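# Seat the wire spool on the rewinder spindle

## Task

Slide the wound wire spool onto the rewinding machine's spindle all the way until it sits flush against the drive disc, with the disc's drive pin passing through one of the spool flange's holes.

## Robot and tools

Robot: two arms. left_arm wears a left hand and right_arm a right hand (mirror images). Base positions in the scene frame: left_arm (-0.018, +0.348, +0.012) m, quat_wxyz (+1.000, 0, 0, -0.026); right_arm (-0.024, -0.286, +0.030) m, no rotation. A camera stand is fixed behind them. A loose object may occasionally get a small shove from outside.

Scene frame: origin at table-top height, halfway between the nominal bases; +x points out over the table, +z up, left_arm lies on the +y side. Reported hand positions (metres) and quat_wxyz use this frame.

Hand point: a point fixed to the palm, 0.05 m in front of it and 0.15 m from the wrist face along the fingers. Its +z runs along straight fingers, +y out of the palm, +x across the palm away from the thumb on the right hand but toward the thumb on the left hand. Straight fingertips extend 0.06-0.07 m past the point along +z and sit 0.06 m behind it along -y. A wrist bracket on the little-finger side reaches 0.10 m across the palm and can collide.

Command row: 28 numbers, each in [-1, 1], always covering both arms. Order: left_arm dx, dy, dz, rx, ry, rz; left hand little, ring, middle, index, thumb_bend, thumb_turn, force_limit, speed; then the same fourteen for right_arm. The six pose numbers are an offset, not a pose: measured from that arm's Hand target as it stood when the action or move began, along the Hand target's own axes. Scale: 1.0 = 0.6 m for dx, dy, dz and 180 degrees for rx, ry, rz, which together form one rotation vector. All zeros re-requests the current Hand target. Repeating an offset moves the arm further.

Hand motors: +1 open/straight, -1 closed/curled; thumb_turn -1 puts the thumb opposite the fingers, +1 beside the palm. force_limit maps -1..+1 to roughly 0..10 N at the fingertip (0..15 N for both thumb motors). speed rises from nearly zero at -1 to full at +0.48 and stays full above; full travel takes 0.49 s. For a soft grip close with speed at -0.94 or lower. With the thumb opposed, the hand grips objects 0.035-0.065 m thick, or handles as thin as 0.025 m. To leave a hand unchanged, resend the eight hand numbers last executed for it; if none yet, use its hand_measured six values plus hand_force_limit and hand_speed. To tighten, raise force_limit and send a position more closed than hand_measured; to loosen, send one more open.

Tools:
- execute_actions(actions, cameras): actions is a list of actions; each action is up to 15 rows, one per 1/30 s step, and a short one keeps its final row for the rest. Every row in an action counts from the same start pose. An empty list returns images and state without moving.
- move(target, speed, blend, blocking, cameras): drives each hand point in a straight line. target is one 28-number row or a list of up to 15 rows, all offsets from the same starting Hand targets. speed is the top path speed in m/s, 0.002 to 4.3, default 0.25 (turn rate up to twice that in rad/s); one value or one per target. blend (m) rounds corners between listed targets; 0 stops at each. The total is capped at 10 s. blocking=false returns after about 0.5 s while the move continues. Paths do not avoid obstacles or the other arm; faster moves lag, overshoot and hit harder.
- wait(seconds 0-10, cameras): lets time pass with commands held.
- stop(cameras): brakes a running move.
- zoom_image(camera, region [x0,y0,x1,y1] pixels, at most 504x504): closer look at the latest image of cam_head_left, cam_head_right or cam_high.
- show_instructions(): shows reference pages.
- finished_scene(scene): ends the current scene; irreversible.

Cameras: cam_head_left, cam_head_right, cam_high, each 896x504.

Results: end_effector_position and end_effector_quat_wxyz per arm; Hand target (the last commanded pose after clipping, which the next offsets start from); joint positions, velocities and torques; hand_measured, hand_stopped_by (moving, target, force, stalled, fault) and hand_load_n (positive when pushed open; a drop to about 0 signals a lost grip), in motor order. move adds a line stating the ending (done, off_target, moving, held, fault) and any limits (paced = pose clipped, held = steps withheld). done means at rest within 10 mm and 2 degrees.

Quirks: arms sag 1-3 cm (up to 5) below commands; commanded orientation is clipped to 40 degrees from measured; a small move may not start; resend the shortfall as an offset. Route around an arm's own base, not near it.

Avoid: dropping the spool or letting anything fall or rest off the table; releasing a moving part; slamming into the machine or table; hard pushes or excessive finger load; the two hands touching or pinching each other; overheating (MOTOR HOT warning, fault at 100 C drops the arm). To stop pressing against something, command a pose back beyond the hand point.

Each tool is called after "Emit:" as name(argument=value, ...) on one line, values as JSON.

Reference images:

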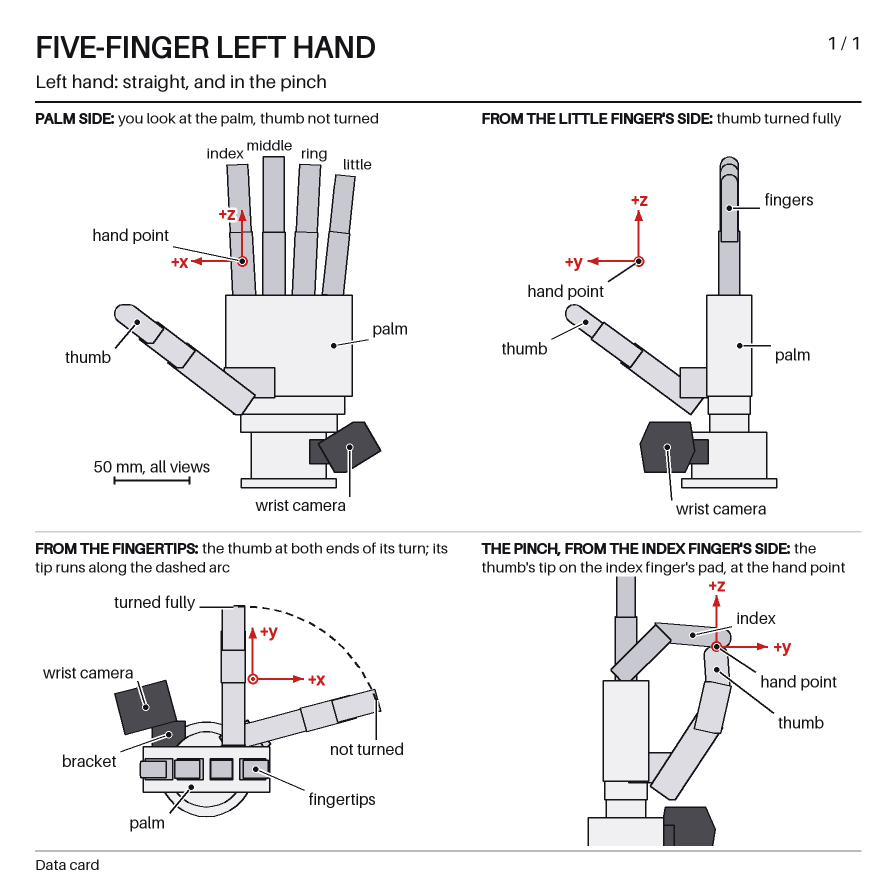

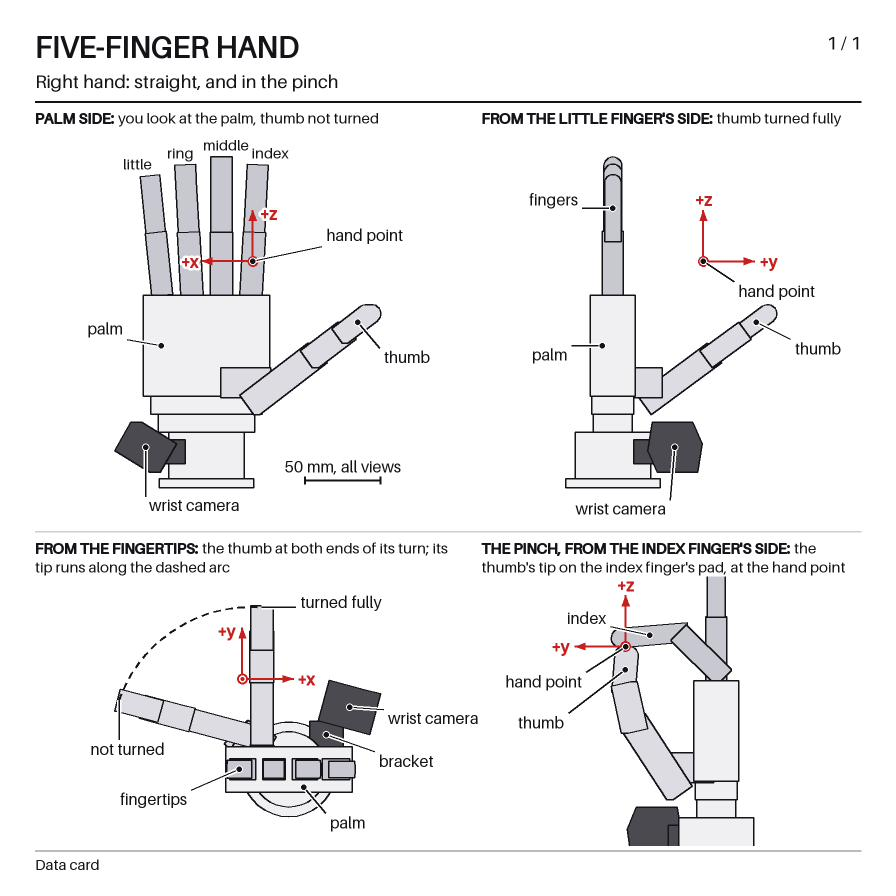

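## Session

Emit:
execute_actions(actions=[])

Scene clock: 0.00 s.
left_arm: end_effector_position=(+0.4810, +0.1485, +0.3845) hand_measured=(+1.000, +1.000, +1.000, +1.000, +1.000, +1.000) hand_load_n=(+0.0, +0.0, +0.0, +0.0, +0.0, +0.0) hand_stopped_by=(target, target, target, target, target, target) hand_force_limit=0.00 hand_speed=-0.80 end_effector_quat_wxyz=(+0.711, +0.472, +0.465, -0.237) | right_arm: end_effector_position=(+0.3474, -0.0743, +0.1450) hand_measured=(+1.000, +1.000, +1.000, +1.000, +1.000, +1.000) hand_load_n=(+0.0, +0.0, +0.0, +0.0, +0.0, +0.0) hand_stopped_by=(target, target, target, target, target, target) hand_force_limit=0.00 hand_speed=-0.80 end_effector_quat_wxyz=(-0.025, -0.439, +0.860, +0.259)
Joint positions: left_arm=[-0.107 1.192 0.719 0.683 0.945 1.87] | right_arm=[0.17 1.69 1.207 -1.309 -0.482 0.743]
Joint velocities: within noise
Joint torques (N m): no reading
Heat: left arm: hottest shoulder 28 °C; right arm: hottest shoulder 29 °C.
Hand target: left_arm +0.4838, +0.1480, +0.4031; +0.720, +0.474, +0.452, -0.230 | right_arm +0.3543, -0.0732, +0.1490; -0.018, -0.441, +0.860, +0.257

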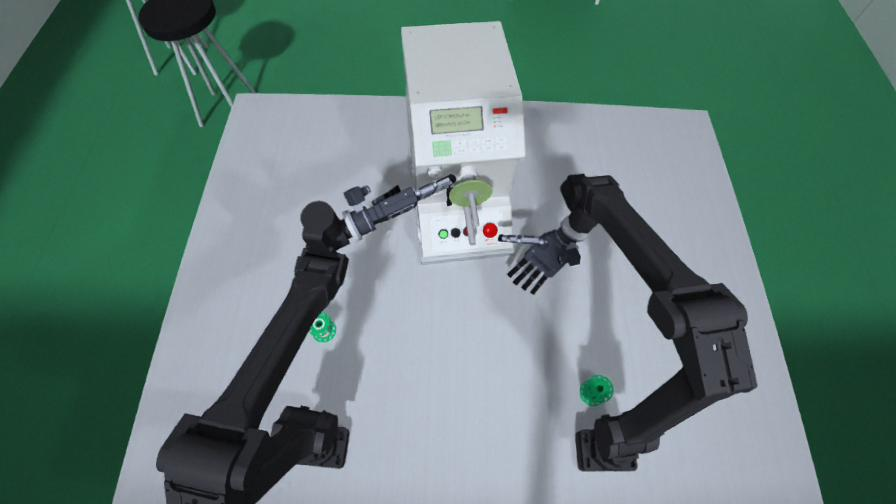

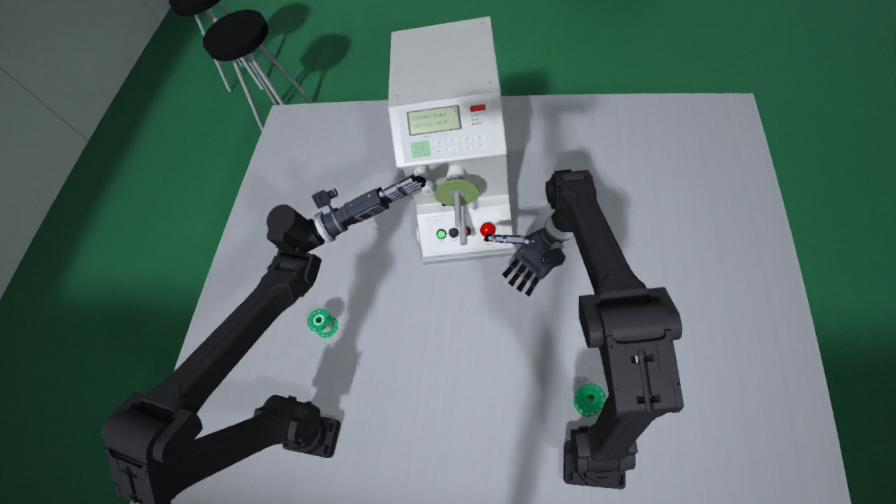

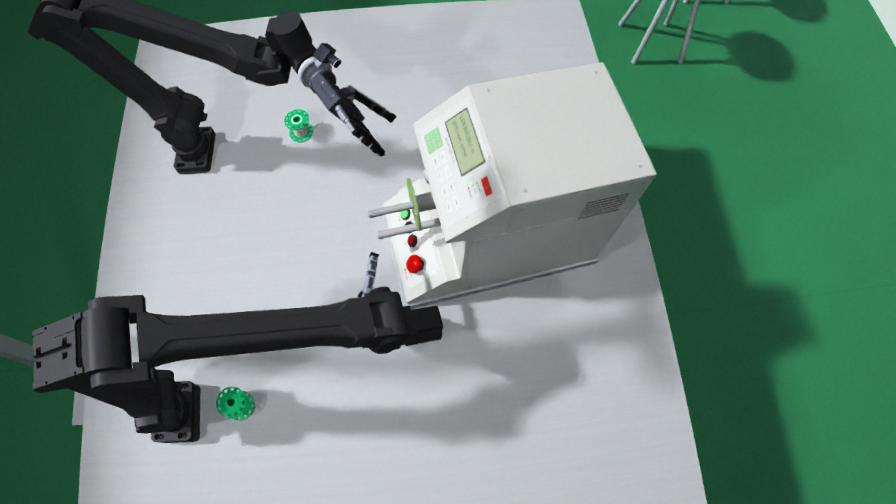

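Emit:
zoom_image(camera="cam_head_left", region=[280, 290, 360, 350])

Emit:
zoom_image(camera="cam_head_right", region=[280, 290, 360, 350])

Emit:
zoom_image(camera="cam_high", region=[260, 90, 340, 150])

Emit:
zoom_image(camera="cam_high", region=[190, 370, 290, 440])

Emit:
zoom_image(camera="cam_head_left", region=[560, 360, 640, 420])

Emit:
zoom_image(camera="cam_high", region=[350, 160, 500, 310])

Emit:
zoom_image(camera="cam_head_left", region=[400, 150, 540, 270])

Emit:
zoom_image(camera="cam_head_right", region=[400, 150, 540, 270])

Scaled by 6.300 from the camera's 896x504 image, which has a finer 1280x720 frame.

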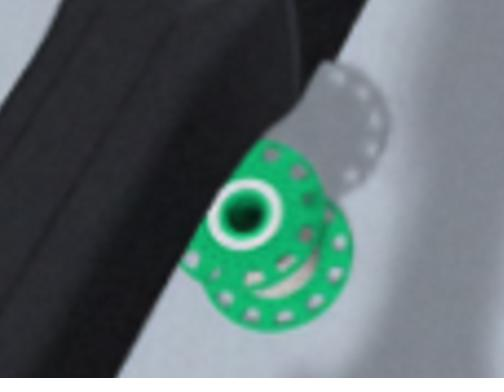

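Scaled by 6.300 from the camera's 896x504 image, which has a finer 1280x720 frame.

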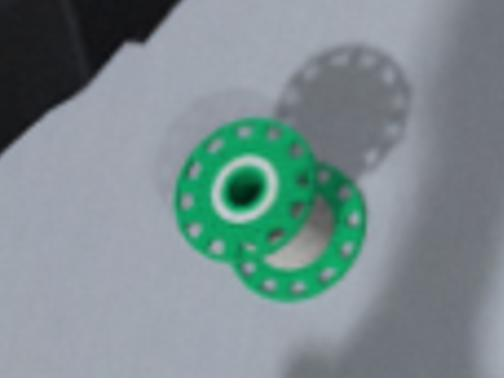

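Scaled by 6.300 from the camera's 896x504 image, which has a finer 1280x720 frame.

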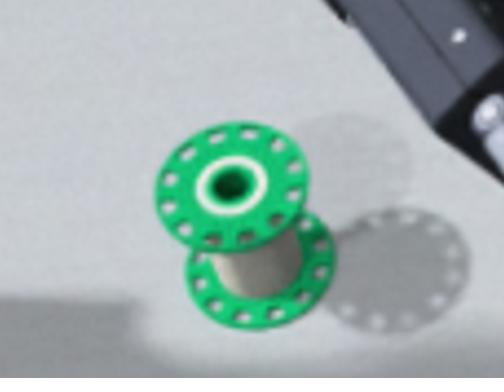

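Scaled by 5.040 from the camera's 896x504 image, which has a finer 1280x720 frame.

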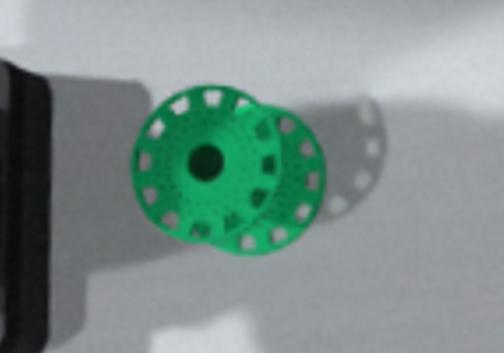

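Scaled by 6.300 from the camera's 896x504 image, which has a finer 1280x720 frame.

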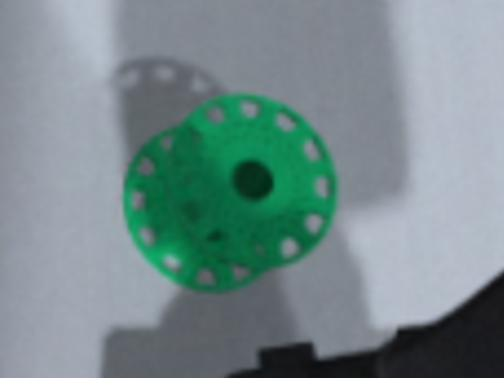

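Scaled by 3.360 from the camera's 896x504 image, which has a finer 1280x720 frame.

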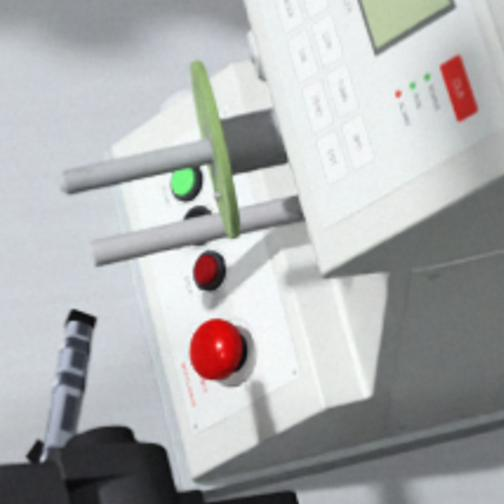

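Scaled by 3.600 from the camera's 896x504 image, which has a finer 1280x720 frame.

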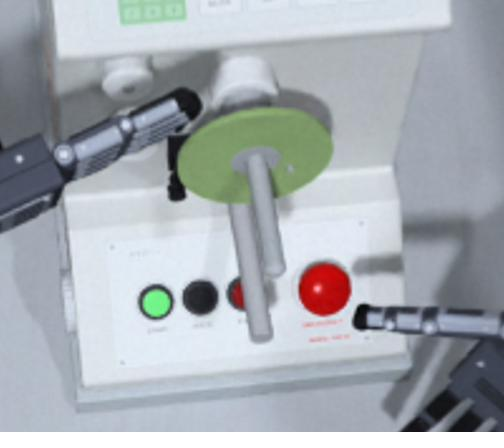

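Scaled by 3.600 from the camera's 896x504 image, which has a finer 1280x720 frame.

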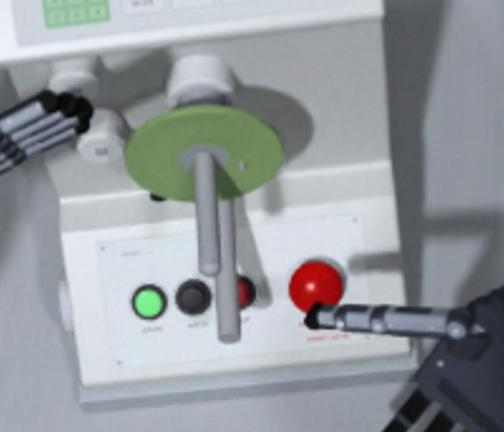

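Emit:
move(target=[[-0.1327,-0.018,-0.2113,0,0,0,1,1,1,1,1,1,0,-0.8,0.2407,-0.121,-0.2133,0,0,0,1,1,1,1,1,1,0,-0.8],[0.1037,-0.2908,-0.5422,-0.2687,0.135,-0.6452,1,1,1,1,1,-1,0,0,0.2407,-0.121,-0.2133,0,0,0,1,1,1,1,1,1,0,-0.8]], blend=[0.03, 0], speed=0.3, cameras=["all"])

Scene clock: 383.93 s.
left_arm: end_effector_position=(+0.2313, +0.3544, +0.1986) hand_measured=(+1.000, +1.000, +1.000, +1.000, +1.000, -1.000) hand_load_n=(+0.0, +0.0, +0.0, +0.0, +0.0, +0.0) hand_stopped_by=(target, target, target, target, target, target) hand_force_limit=0.00 hand_speed=0.00 end_effector_quat_wxyz=(+0.187, -0.377, +0.782, -0.460) | right_arm: end_effector_position=(+0.3439, -0.2715, +0.1941) hand_measured=(+1.000, +1.000, +1.000, +1.000, +1.000, +1.000) hand_load_n=(+0.0, +0.0, +0.0, +0.0, +0.0, +0.0) hand_stopped_by=(target, target, target, target, target, target) hand_force_limit=0.00 hand_speed=-0.80 end_effector_quat_wxyz=(-0.020, -0.433, +0.863, +0.258)
Joint positions: left_arm=[0.684 0.801 0.684 -1.125 1.005 1.122] | right_arm=[-0.267 1.68 1.324 -1.611 -0.353 0.303]
Joint torques (N m): left_arm=[2.55 -1.9 11.18 0.05 0.65 0.17] | right_arm=[0.5 -13.22 10.92 -0.88 -0.29 -0.17]
Heat: left arm: hottest elbow 40 °C; right arm: hottest shoulder 32 °C.
Hand target: left_arm +0.2406, +0.3660, +0.2199; +0.211, -0.367, +0.785, -0.453 | right_arm +0.3535, -0.2732, +0.1985; -0.018, -0.441, +0.860, +0.257
Off the commanded pose: left_arm 0.026 m, 3 deg | right_arm 0.011 m, 1 deg.
move: off_target (left_arm, right_arm); target 2's new numbers were sent with left_arm's hand 0.026 m and 3 deg from that target

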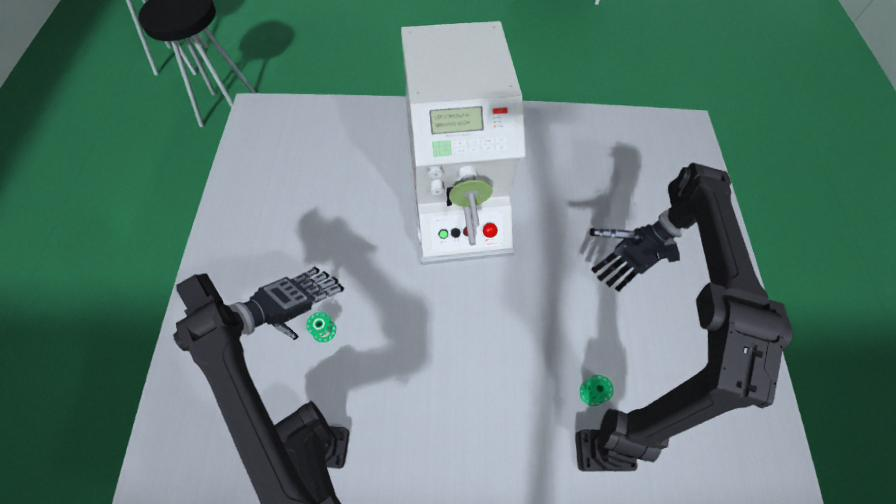

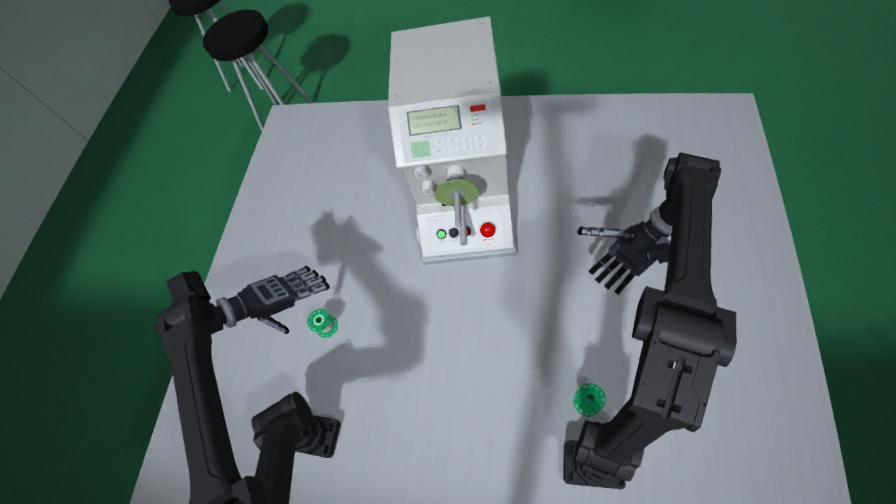

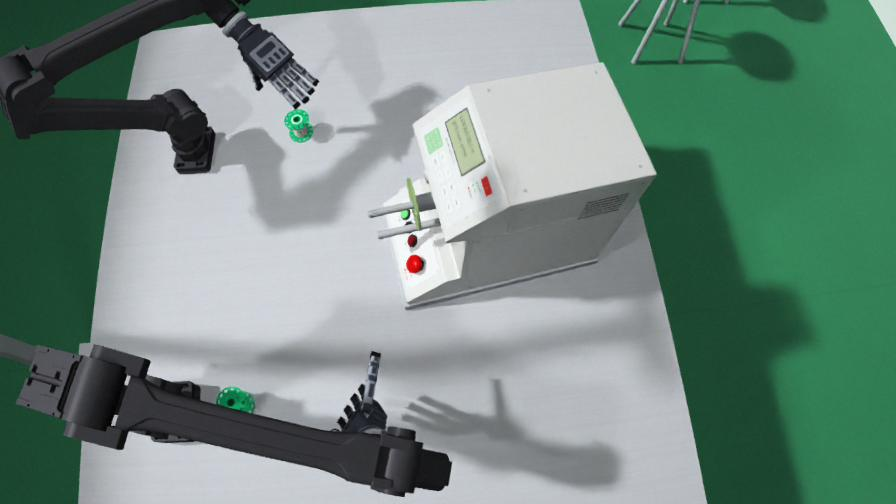

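Emit:
zoom_image(camera="cam_head_left", region=[240, 250, 380, 360])

Emit:
zoom_image(camera="cam_head_right", region=[230, 250, 370, 360])

Emit:
zoom_image(camera="cam_high", region=[220, 20, 360, 150])

Scaled by 3.600 from the camera's 896x504 image, which has a finer 1280x720 frame.

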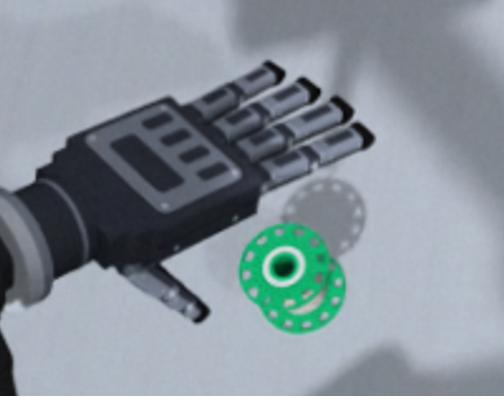

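Scaled by 3.600 from the camera's 896x504 image, which has a finer 1280x720 frame.

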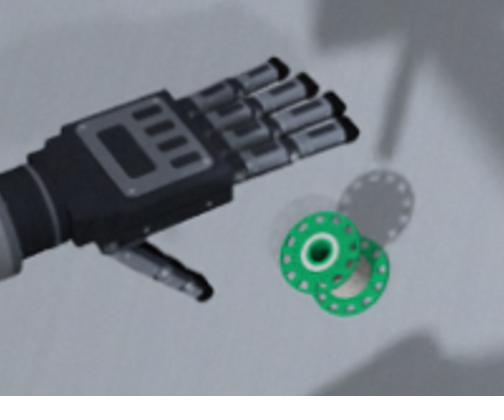

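Scaled by 3.600 from the camera's 896x504 image, which has a finer 1280x720 frame.

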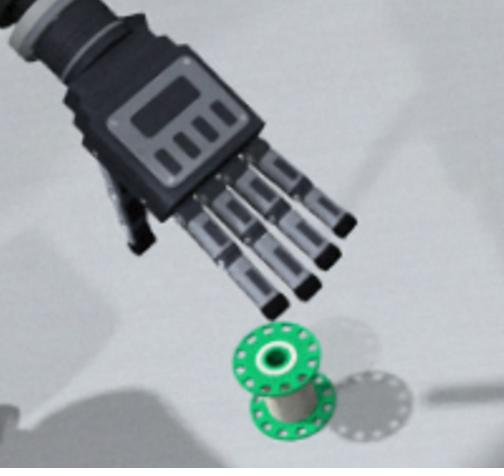

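Emit:
move(target=[-0.0585,0.108,0.0752,0,0,0,1,1,1,1,1,-1,0,0,0,0,0,0,0,0,1,1,1,1,1,1,0,-0.8], speed=0.15, cameras=["all"])

Emit:
zoom_image(camera="cam_head_left", region=[250, 270, 390, 380])

Emit:
zoom_image(camera="cam_head_right", region=[240, 260, 380, 370])

Emit:
zoom_image(camera="cam_high", region=[220, 30, 360, 160])

Scene clock: 437.80 s.
left_arm: end_effector_position=(+0.2632, +0.3810, +0.1379) hand_measured=(+1.000, +1.000, +1.000, +1.000, +1.000, -1.000) hand_load_n=(-0.5, +0.0, +0.0, +0.0, +0.0, +0.0) hand_stopped_by=(target, target, target, target, target, target) hand_force_limit=0.00 hand_speed=0.00 end_effector_quat_wxyz=(+0.194, -0.373, +0.784, -0.457) | right_arm: end_effector_position=(+0.3439, -0.2715, +0.1941) hand_measured=(+1.000, +1.000, +1.000, +1.000, +1.000, +1.000) hand_load_n=(+0.0, +0.0, +0.0, +0.0, +0.0, +0.0) hand_stopped_by=(target, target, target, target, target, target) hand_force_limit=0.00 hand_speed=-0.80 end_effector_quat_wxyz=(-0.020, -0.433, +0.863, +0.258)
Joint positions: left_arm=[0.693 0.984 0.613 -0.866 1.005 1.139] | right_arm=[-0.267 1.68 1.324 -1.611 -0.353 0.303]
Joint torques (N m): left_arm=[2.49 -3.55 7.46 1.05 0.77 0.15] | right_arm=[0.44 -13.04 11.03 -0.84 -0.3 -0.19]
Heat: left arm: hottest elbow 46 °C; right arm: hottest elbow 34 °C.
Hand target: left_arm +0.2681, +0.3885, +0.1412; +0.211, -0.367, +0.785, -0.453 | right_arm +0.3535, -0.2732, +0.1985; -0.018, -0.441, +0.860, +0.257
Off the commanded pose: left_arm 0.010 m, 2 deg | right_arm 0.011 m, 1 deg.
move: off_target (right_arm)

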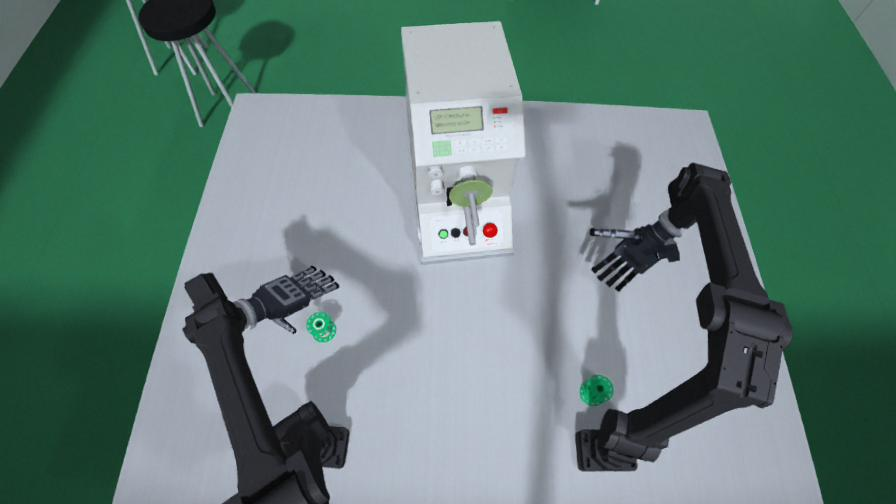

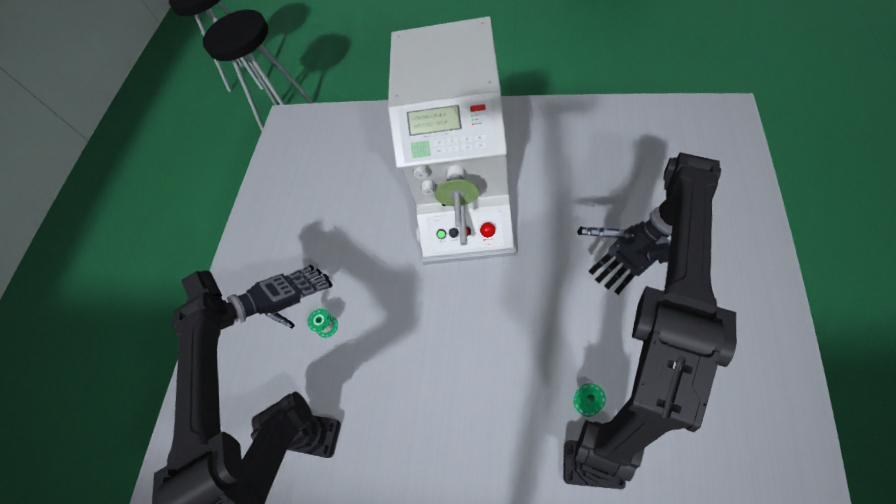

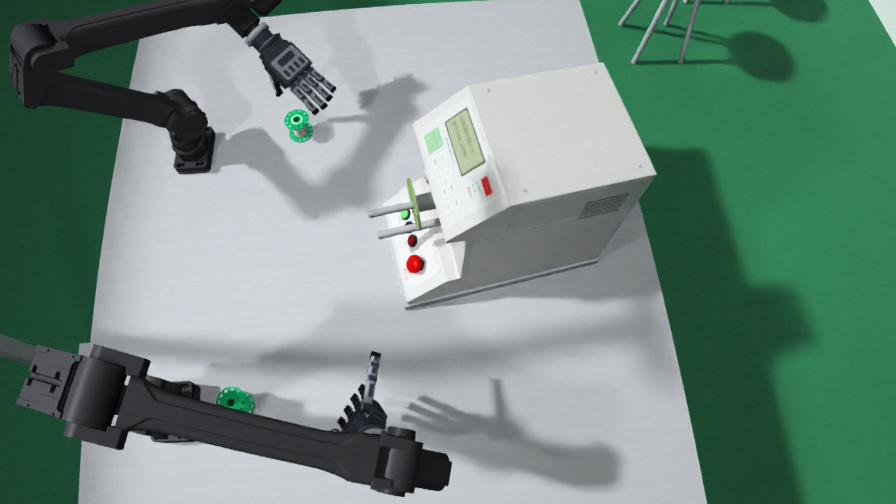

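Scaled by 3.600 from the camera's 896x504 image, which has a finer 1280x720 frame.

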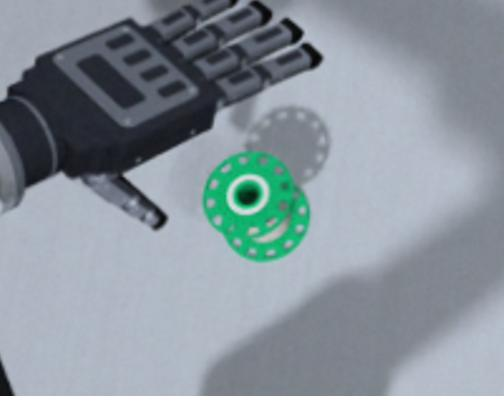

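Scaled by 3.600 from the camera's 896x504 image, which has a finer 1280x720 frame.

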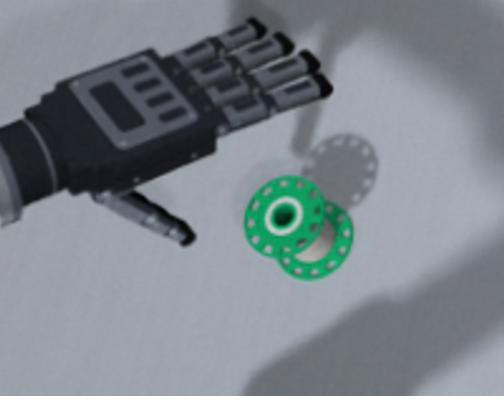

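Scaled by 3.600 from the camera's 896x504 image, which has a finer 1280x720 frame.

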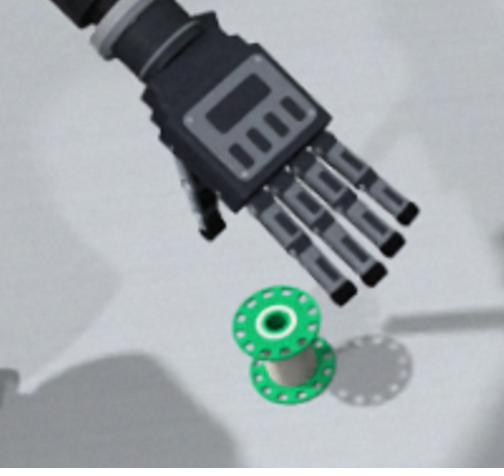

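Emit:
move(target=[0.0133,0.0855,0.052,0,0,0,1,1,1,1,1,-1,0,0,0,0,0,0,0,0,1,1,1,1,1,1,0,-0.8], speed=0.12, cameras=["all"])

Emit:
zoom_image(camera="cam_head_left", region=[250, 270, 390, 380])

Emit:
zoom_image(camera="cam_head_right", region=[240, 260, 380, 370])

Emit:
zoom_image(camera="cam_high", region=[220, 30, 360, 160])

Scene clock: 457.97 s.
left_arm: end_effector_position=(+0.2592, +0.3780, +0.0790) hand_measured=(+1.000, +1.000, +1.000, +1.000, +1.000, -1.000) hand_load_n=(+0.0, +0.0, +0.0, -0.5, +0.0, +0.0) hand_stopped_by=(target, target, target, target, target, target) hand_force_limit=0.00 hand_speed=0.00 end_effector_quat_wxyz=(+0.204, -0.368, +0.785, -0.455) | right_arm: end_effector_position=(+0.3439, -0.2715, +0.1941) hand_measured=(+1.000, +1.000, +1.000, +1.000, +1.000, +1.000) hand_load_n=(+0.0, +0.0, +0.0, +0.0, +0.0, +0.0) hand_stopped_by=(target, target, target, target, target, target) hand_force_limit=0.00 hand_speed=-0.80 end_effector_quat_wxyz=(-0.020, -0.433, +0.863, +0.258)
Joint positions: left_arm=[0.693 1.056 0.48 -0.639 1.005 1.139] | right_arm=[-0.267 1.68 1.324 -1.611 -0.353 0.303]
Joint torques (N m): left_arm=[1.32 -3.31 6.78 1.25 0.61 -0.06] | right_arm=[0.44 -13.1 11.02 -0.9 -0.3 -0.18]
Heat: left arm: hottest elbow 41 °C; right arm: hottest elbow 35 °C.
Hand target: left_arm +0.2641, +0.3815, +0.0813; +0.211, -0.367, +0.785, -0.453 | right_arm +0.3535, -0.2732, +0.1985; -0.018, -0.441, +0.860, +0.257
Off the commanded pose: left_arm 0.006 m, 1 deg | right_arm 0.011 m, 1 deg.
move: off_target (right_arm)

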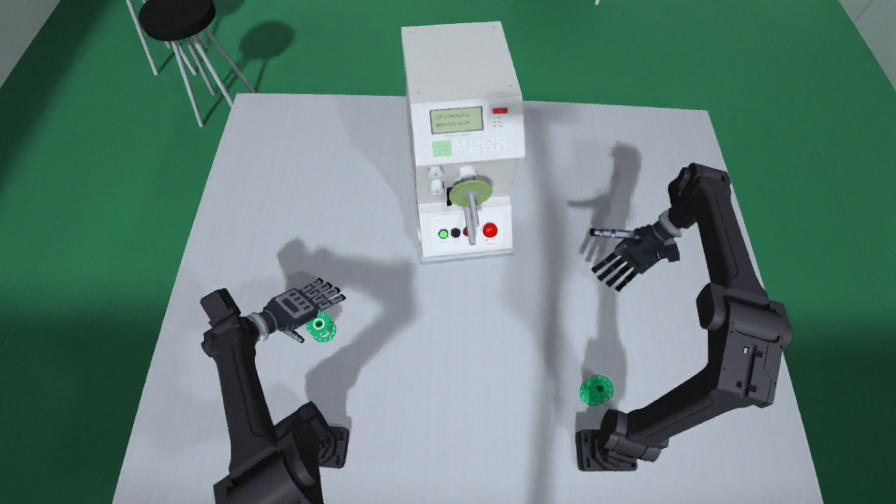

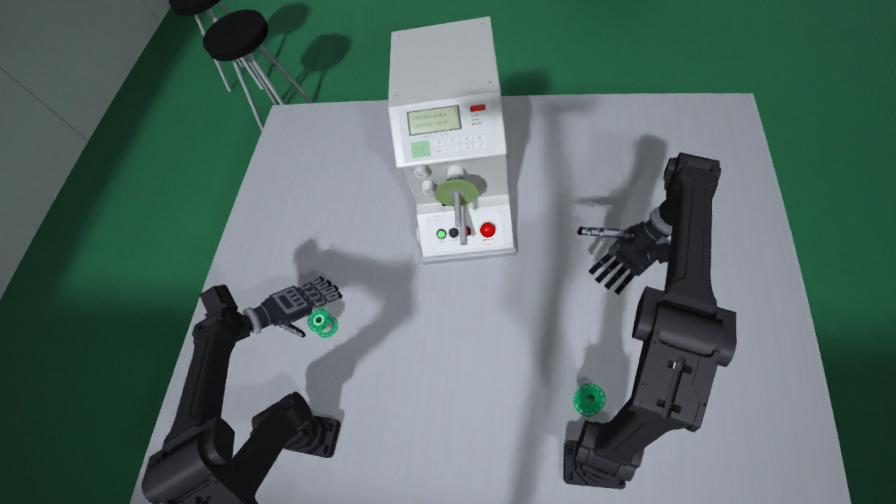

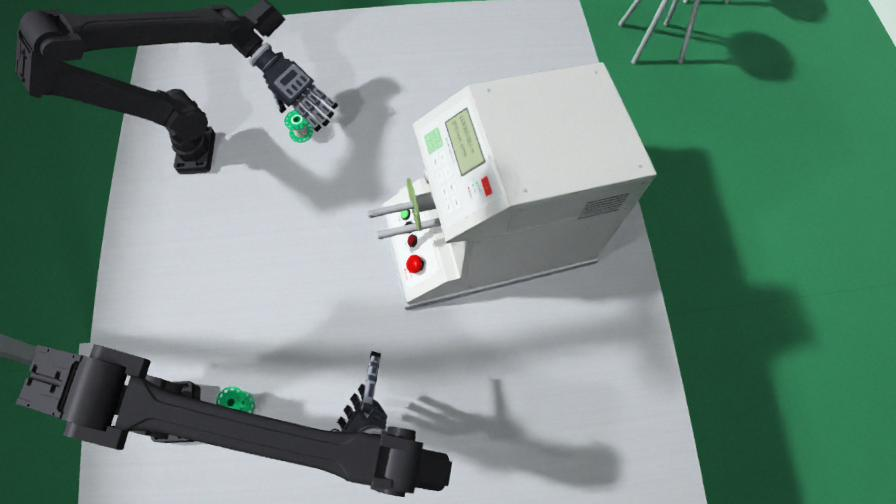

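Scaled by 3.600 from the camera's 896x504 image, which has a finer 1280x720 frame.

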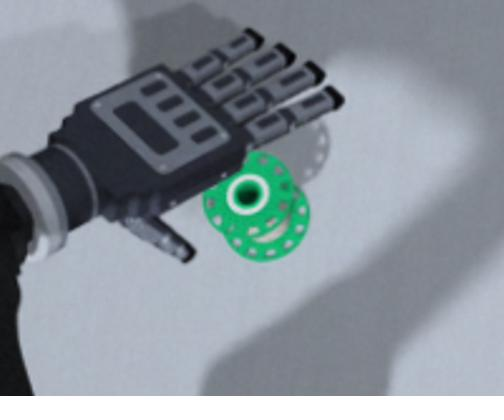

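Scaled by 3.600 from the camera's 896x504 image, which has a finer 1280x720 frame.

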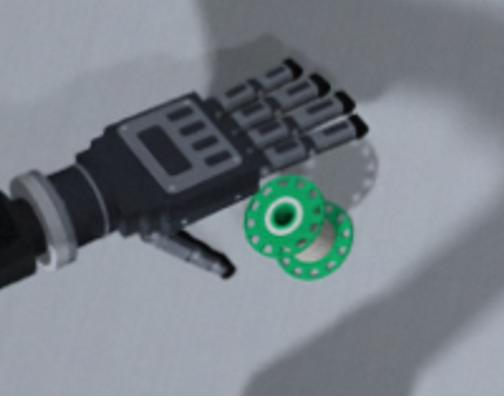

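Scaled by 3.600 from the camera's 896x504 image, which has a finer 1280x720 frame.

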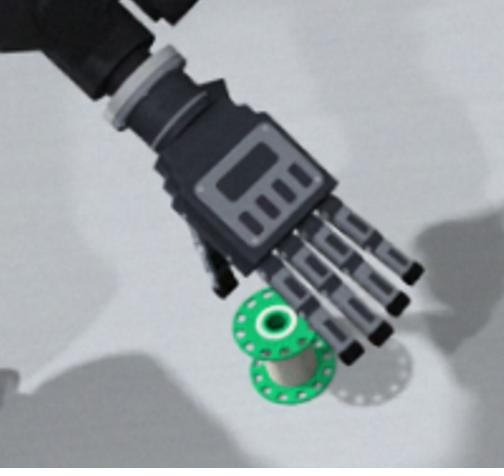

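Emit:
move(target=[0.0087,0.0437,0.031,0,0,0,1,1,1,1,1,-1,0,0,0,0,0,0,0,0,1,1,1,1,1,1,0,-0.8], speed=0.08, cameras=["all"])

Emit:
zoom_image(camera="cam_head_left", region=[270, 280, 370, 360])

Emit:
zoom_image(camera="cam_head_right", region=[270, 280, 370, 360])

Emit:
zoom_image(camera="cam_high", region=[250, 80, 350, 160])

Scene clock: 489.43 s.
left_arm: end_effector_position=(+0.2586, +0.3769, +0.0480) hand_measured=(+1.000, +1.000, +1.000, +1.000, +1.000, -1.000) hand_load_n=(+0.0, +0.0, +0.0, +0.0, +0.5, -0.5) hand_stopped_by=(target, target, target, target, target, target) hand_force_limit=0.00 hand_speed=0.00 end_effector_quat_wxyz=(+0.210, -0.370, +0.784, -0.453) | right_arm: end_effector_position=(+0.3439, -0.2715, +0.1941) hand_measured=(+1.000, +1.000, +1.000, +1.000, +1.000, +1.000) hand_load_n=(+0.0, +0.0, +0.0, +0.0, +0.0, +0.0) hand_stopped_by=(target, target, target, target, target, target) hand_force_limit=0.00 hand_speed=-0.80 end_effector_quat_wxyz=(-0.020, -0.433, +0.863, +0.258)
Joint positions: left_arm=[0.69 1.119 0.417 -0.485 0.999 1.116] | right_arm=[-0.267 1.68 1.324 -1.611 -0.353 0.303]
Joint torques (N m): left_arm=[0.03 -3.37 6.08 1.13 0.58 -0.14] | right_arm=[0.67 -13.16 10.95 -0.88 -0.3 -0.18]
Heat: left arm: hottest elbow 37 °C; right arm: hottest elbow 35 °C.
Hand target: left_arm +0.2630, +0.3756, +0.0492; +0.211, -0.367, +0.785, -0.453 | right_arm +0.3535, -0.2732, +0.1985; -0.018, -0.441, +0.860, +0.257
Off the commanded pose: left_arm 0.005 m, 0 deg | right_arm 0.011 m, 1 deg.
move: off_target (right_arm)

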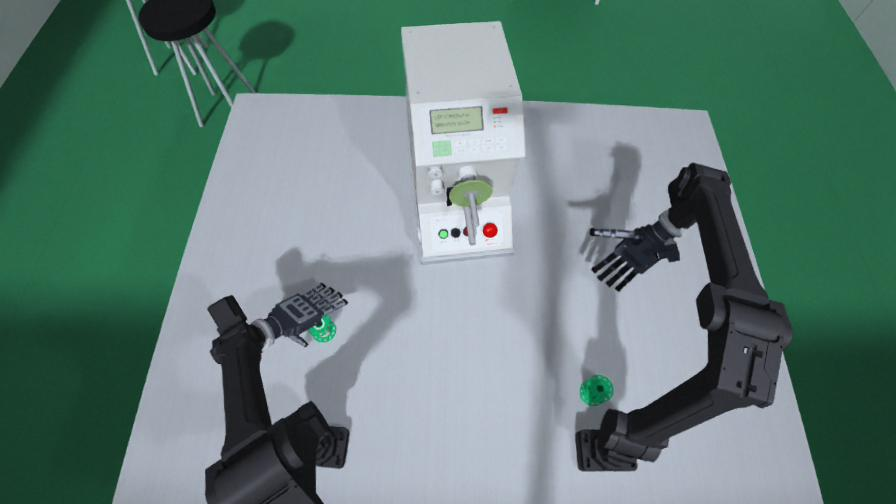

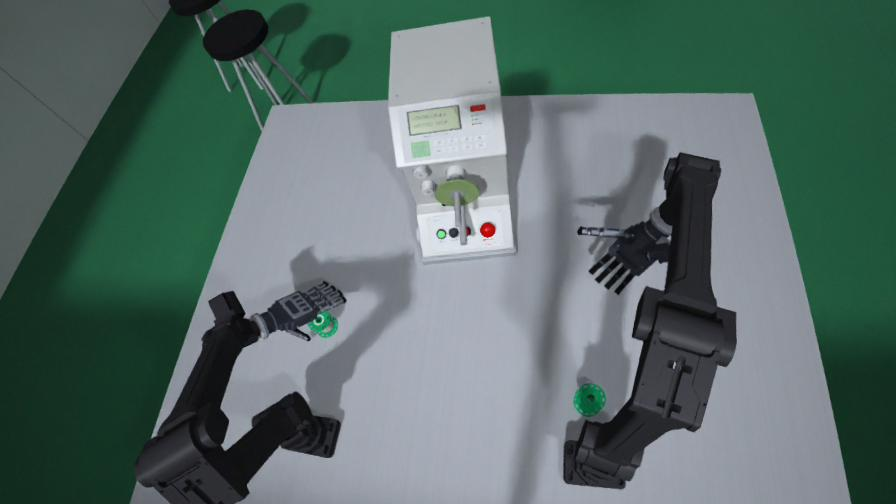

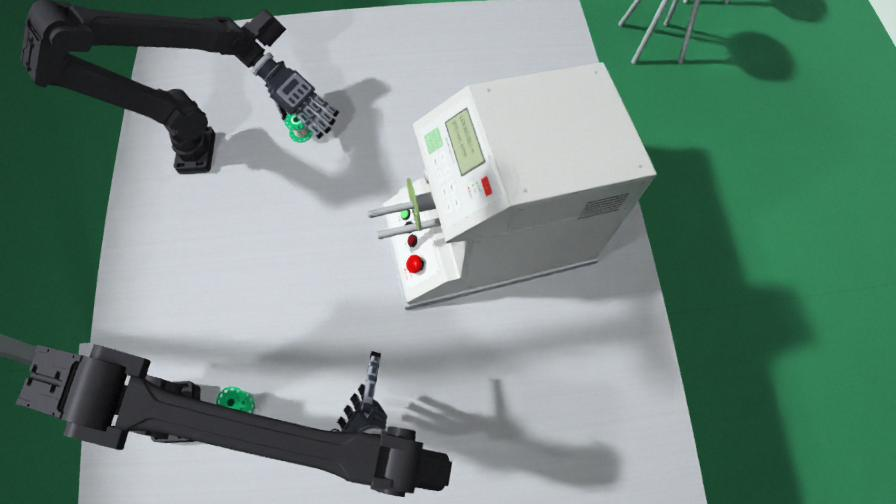

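Scaled by 5.040 from the camera's 896x504 image, which has a finer 1280x720 frame.

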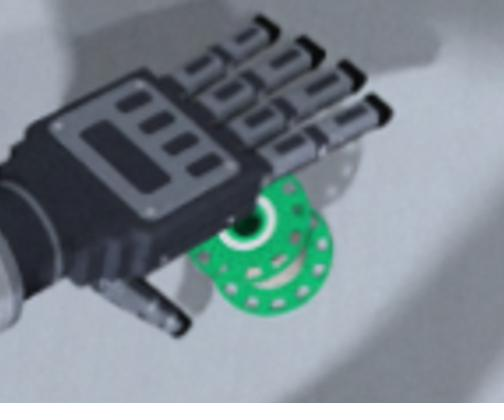

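Scaled by 5.040 from the camera's 896x504 image, which has a finer 1280x720 frame.

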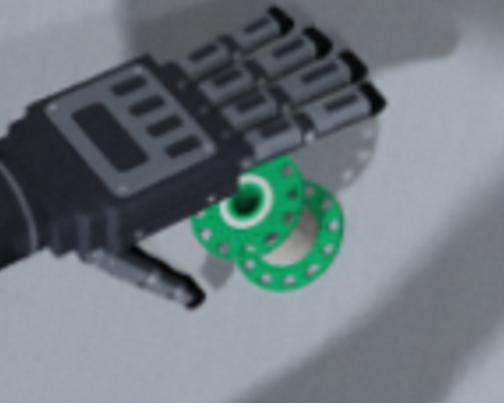

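Scaled by 5.040 from the camera's 896x504 image, which has a finer 1280x720 frame.

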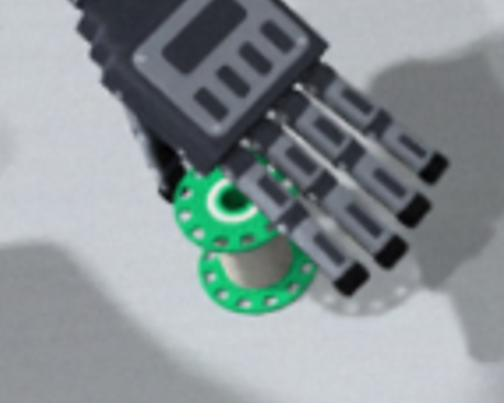

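Emit:
move(target=[0.0035,0.0102,0.0115,0,0,0,1,1,1,1,1,-1,0,0,0,0,0,0,0,0,1,1,1,1,1,1,0,-0.8], speed=0.06, cameras=[])

Scene clock: 508.97 s.
left_arm: end_effector_position=(+0.2605, +0.3740, +0.0405) hand_measured=(+1.000, +1.000, +1.000, +1.000, +1.000, -1.000) hand_load_n=(+0.0, +0.0, +0.0, +0.0, +0.0, +0.0) hand_stopped_by=(target, target, target, target, target, target) hand_force_limit=0.00 hand_speed=0.00 end_effector_quat_wxyz=(+0.212, -0.369, +0.784, -0.452) | right_arm: end_effector_position=(+0.3439, -0.2715, +0.1941) hand_measured=(+1.000, +1.000, +1.000, +1.000, +1.000, +1.000) hand_load_n=(+0.0, +0.0, +0.0, +0.0, +0.0, +0.0) hand_stopped_by=(target, target, target, target, target, target) hand_force_limit=0.00 hand_speed=-0.80 end_effector_quat_wxyz=(-0.020, -0.433, +0.863, +0.258)
Joint positions: left_arm=[0.675 1.135 0.399 -0.426 0.993 1.092] | right_arm=[-0.267 1.68 1.324 -1.611 -0.353 0.303]
Joint torques (N m): left_arm=[0.15 -3.25 5.82 1.17 0.56 -0.15] | right_arm=[0.38 -13.27 11.02 -0.87 -0.3 -0.17]
Heat: left arm: hottest elbow 37 °C; right arm: hottest elbow 35 °C.
Hand target: left_arm +0.2638, +0.3721, +0.0404; +0.211, -0.367, +0.785, -0.453 | right_arm +0.3535, -0.2732, +0.1985; -0.018, -0.441, +0.860, +0.257
Off the commanded pose: left_arm 0.004 m, 0 deg | right_arm 0.011 m, 1 deg.
move: off_target (right_arm)
No camera images: "cameras" was empty.

Emit:
move(target=[[0,0,0,0,0,0,1,1,1,0.5,0.45,-1,-0.7,-0.7,0,0,0,0,0,0,1,1,1,1,1,1,0,-0.8],[0,0,0,0,0,0,1,1,0.35,0.35,0.45,-1,-0.7,-0.8,0,0,0,0,0,0,1,1,1,1,1,1,0,-0.8]], speed=0.06, cameras=["all"])

Emit:
zoom_image(camera="cam_head_left", region=[270, 280, 370, 360])

Emit:
zoom_image(camera="cam_high", region=[250, 80, 350, 160])

Scene clock: 526.03 s.
left_arm: end_effector_position=(+0.2604, +0.3743, +0.0402) hand_measured=(+1.000, +1.000, +0.350, +0.350, +0.450, -1.000) hand_load_n=(+0.0, +0.0, +0.0, +0.0, +0.5, +0.0) hand_stopped_by=(target, target, target, target, target, target) hand_force_limit=-0.70 hand_speed=-0.80 end_effector_quat_wxyz=(+0.211, -0.370, +0.784, -0.452) | right_arm: end_effector_position=(+0.3439, -0.2715, +0.1941) hand_measured=(+1.000, +1.000, +1.000, +1.000, +1.000, +1.000) hand_load_n=(+0.0, +0.0, +0.0, +0.0, +0.0, +0.0) hand_stopped_by=(target, target, target, target, target, target) hand_force_limit=0.00 hand_speed=-0.80 end_effector_quat_wxyz=(-0.020, -0.433, +0.863, +0.258)
Joint positions: left_arm=[0.675 1.135 0.399 -0.426 0.991 1.091] | right_arm=[-0.267 1.68 1.324 -1.611 -0.353 0.303]
Joint torques (N m): left_arm=[0.03 -3.19 5.81 1.17 0.65 -0.1] | right_arm=[0.38 -12.92 10.96 -0.91 -0.29 -0.17]
Heat: left arm: hottest elbow 36 °C; right arm: hottest elbow 36 °C.
Hand target: left_arm +0.2639, +0.3720, +0.0405; +0.211, -0.367, +0.785, -0.453 | right_arm +0.3535, -0.2732, +0.1985; -0.018, -0.441, +0.860, +0.257
Off the commanded pose: left_arm 0.004 m, 0 deg | right_arm 0.011 m, 1 deg.
move: off_target (right_arm)

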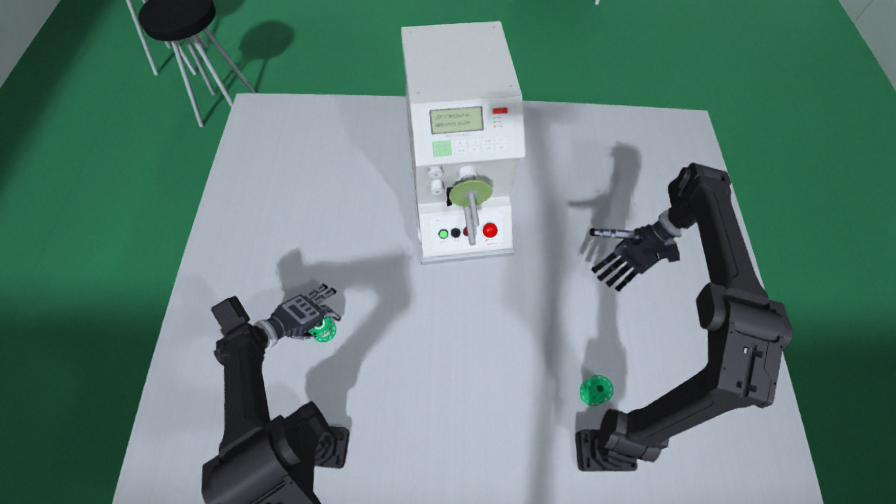

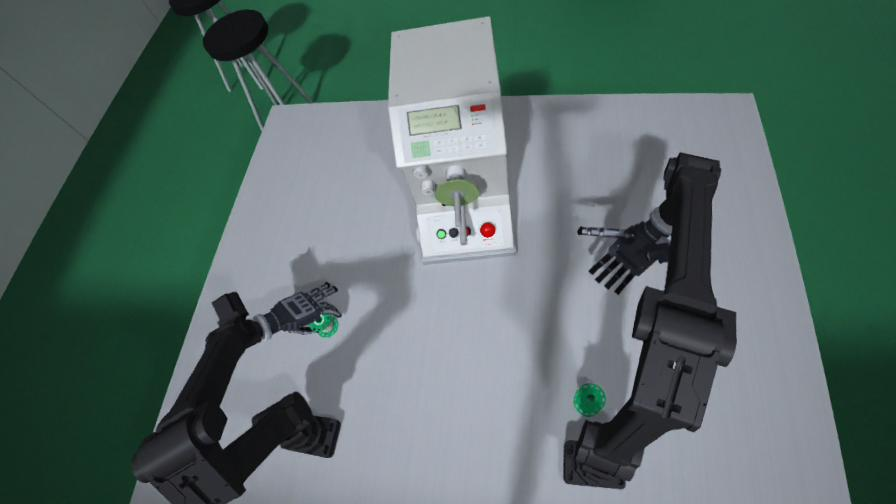

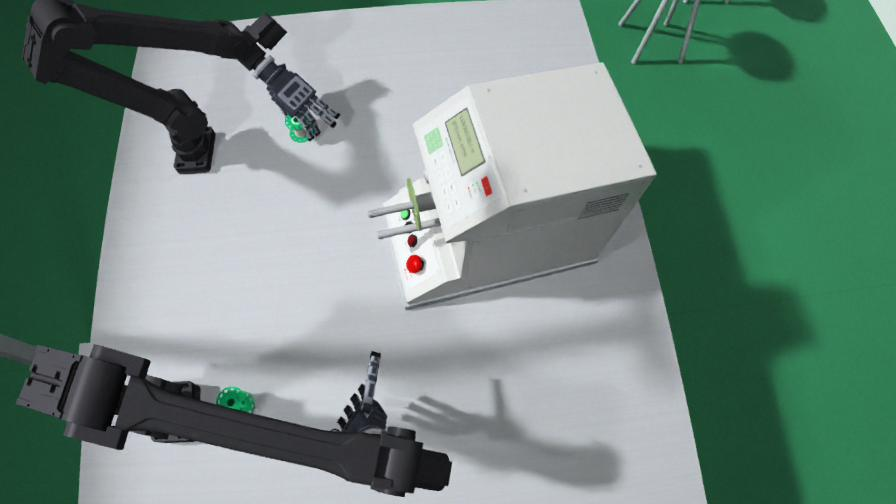

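Scaled by 5.040 from the camera's 896x504 image, which has a finer 1280x720 frame.

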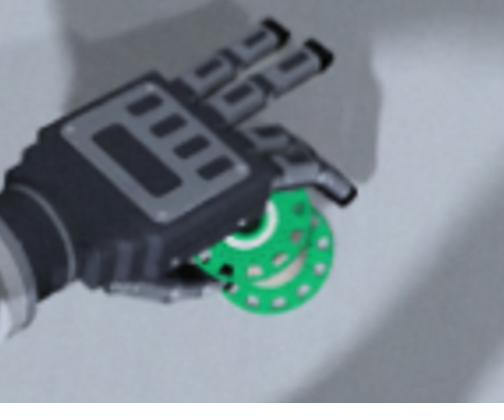

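Scaled by 5.040 from the camera's 896x504 image, which has a finer 1280x720 frame.

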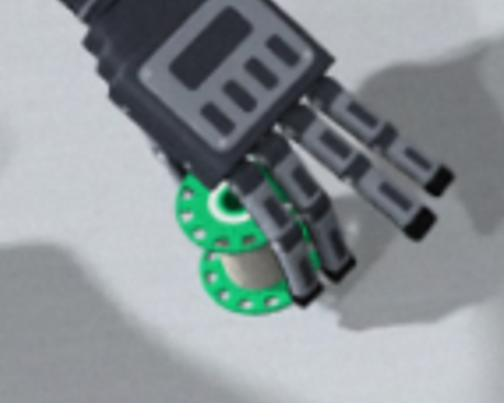

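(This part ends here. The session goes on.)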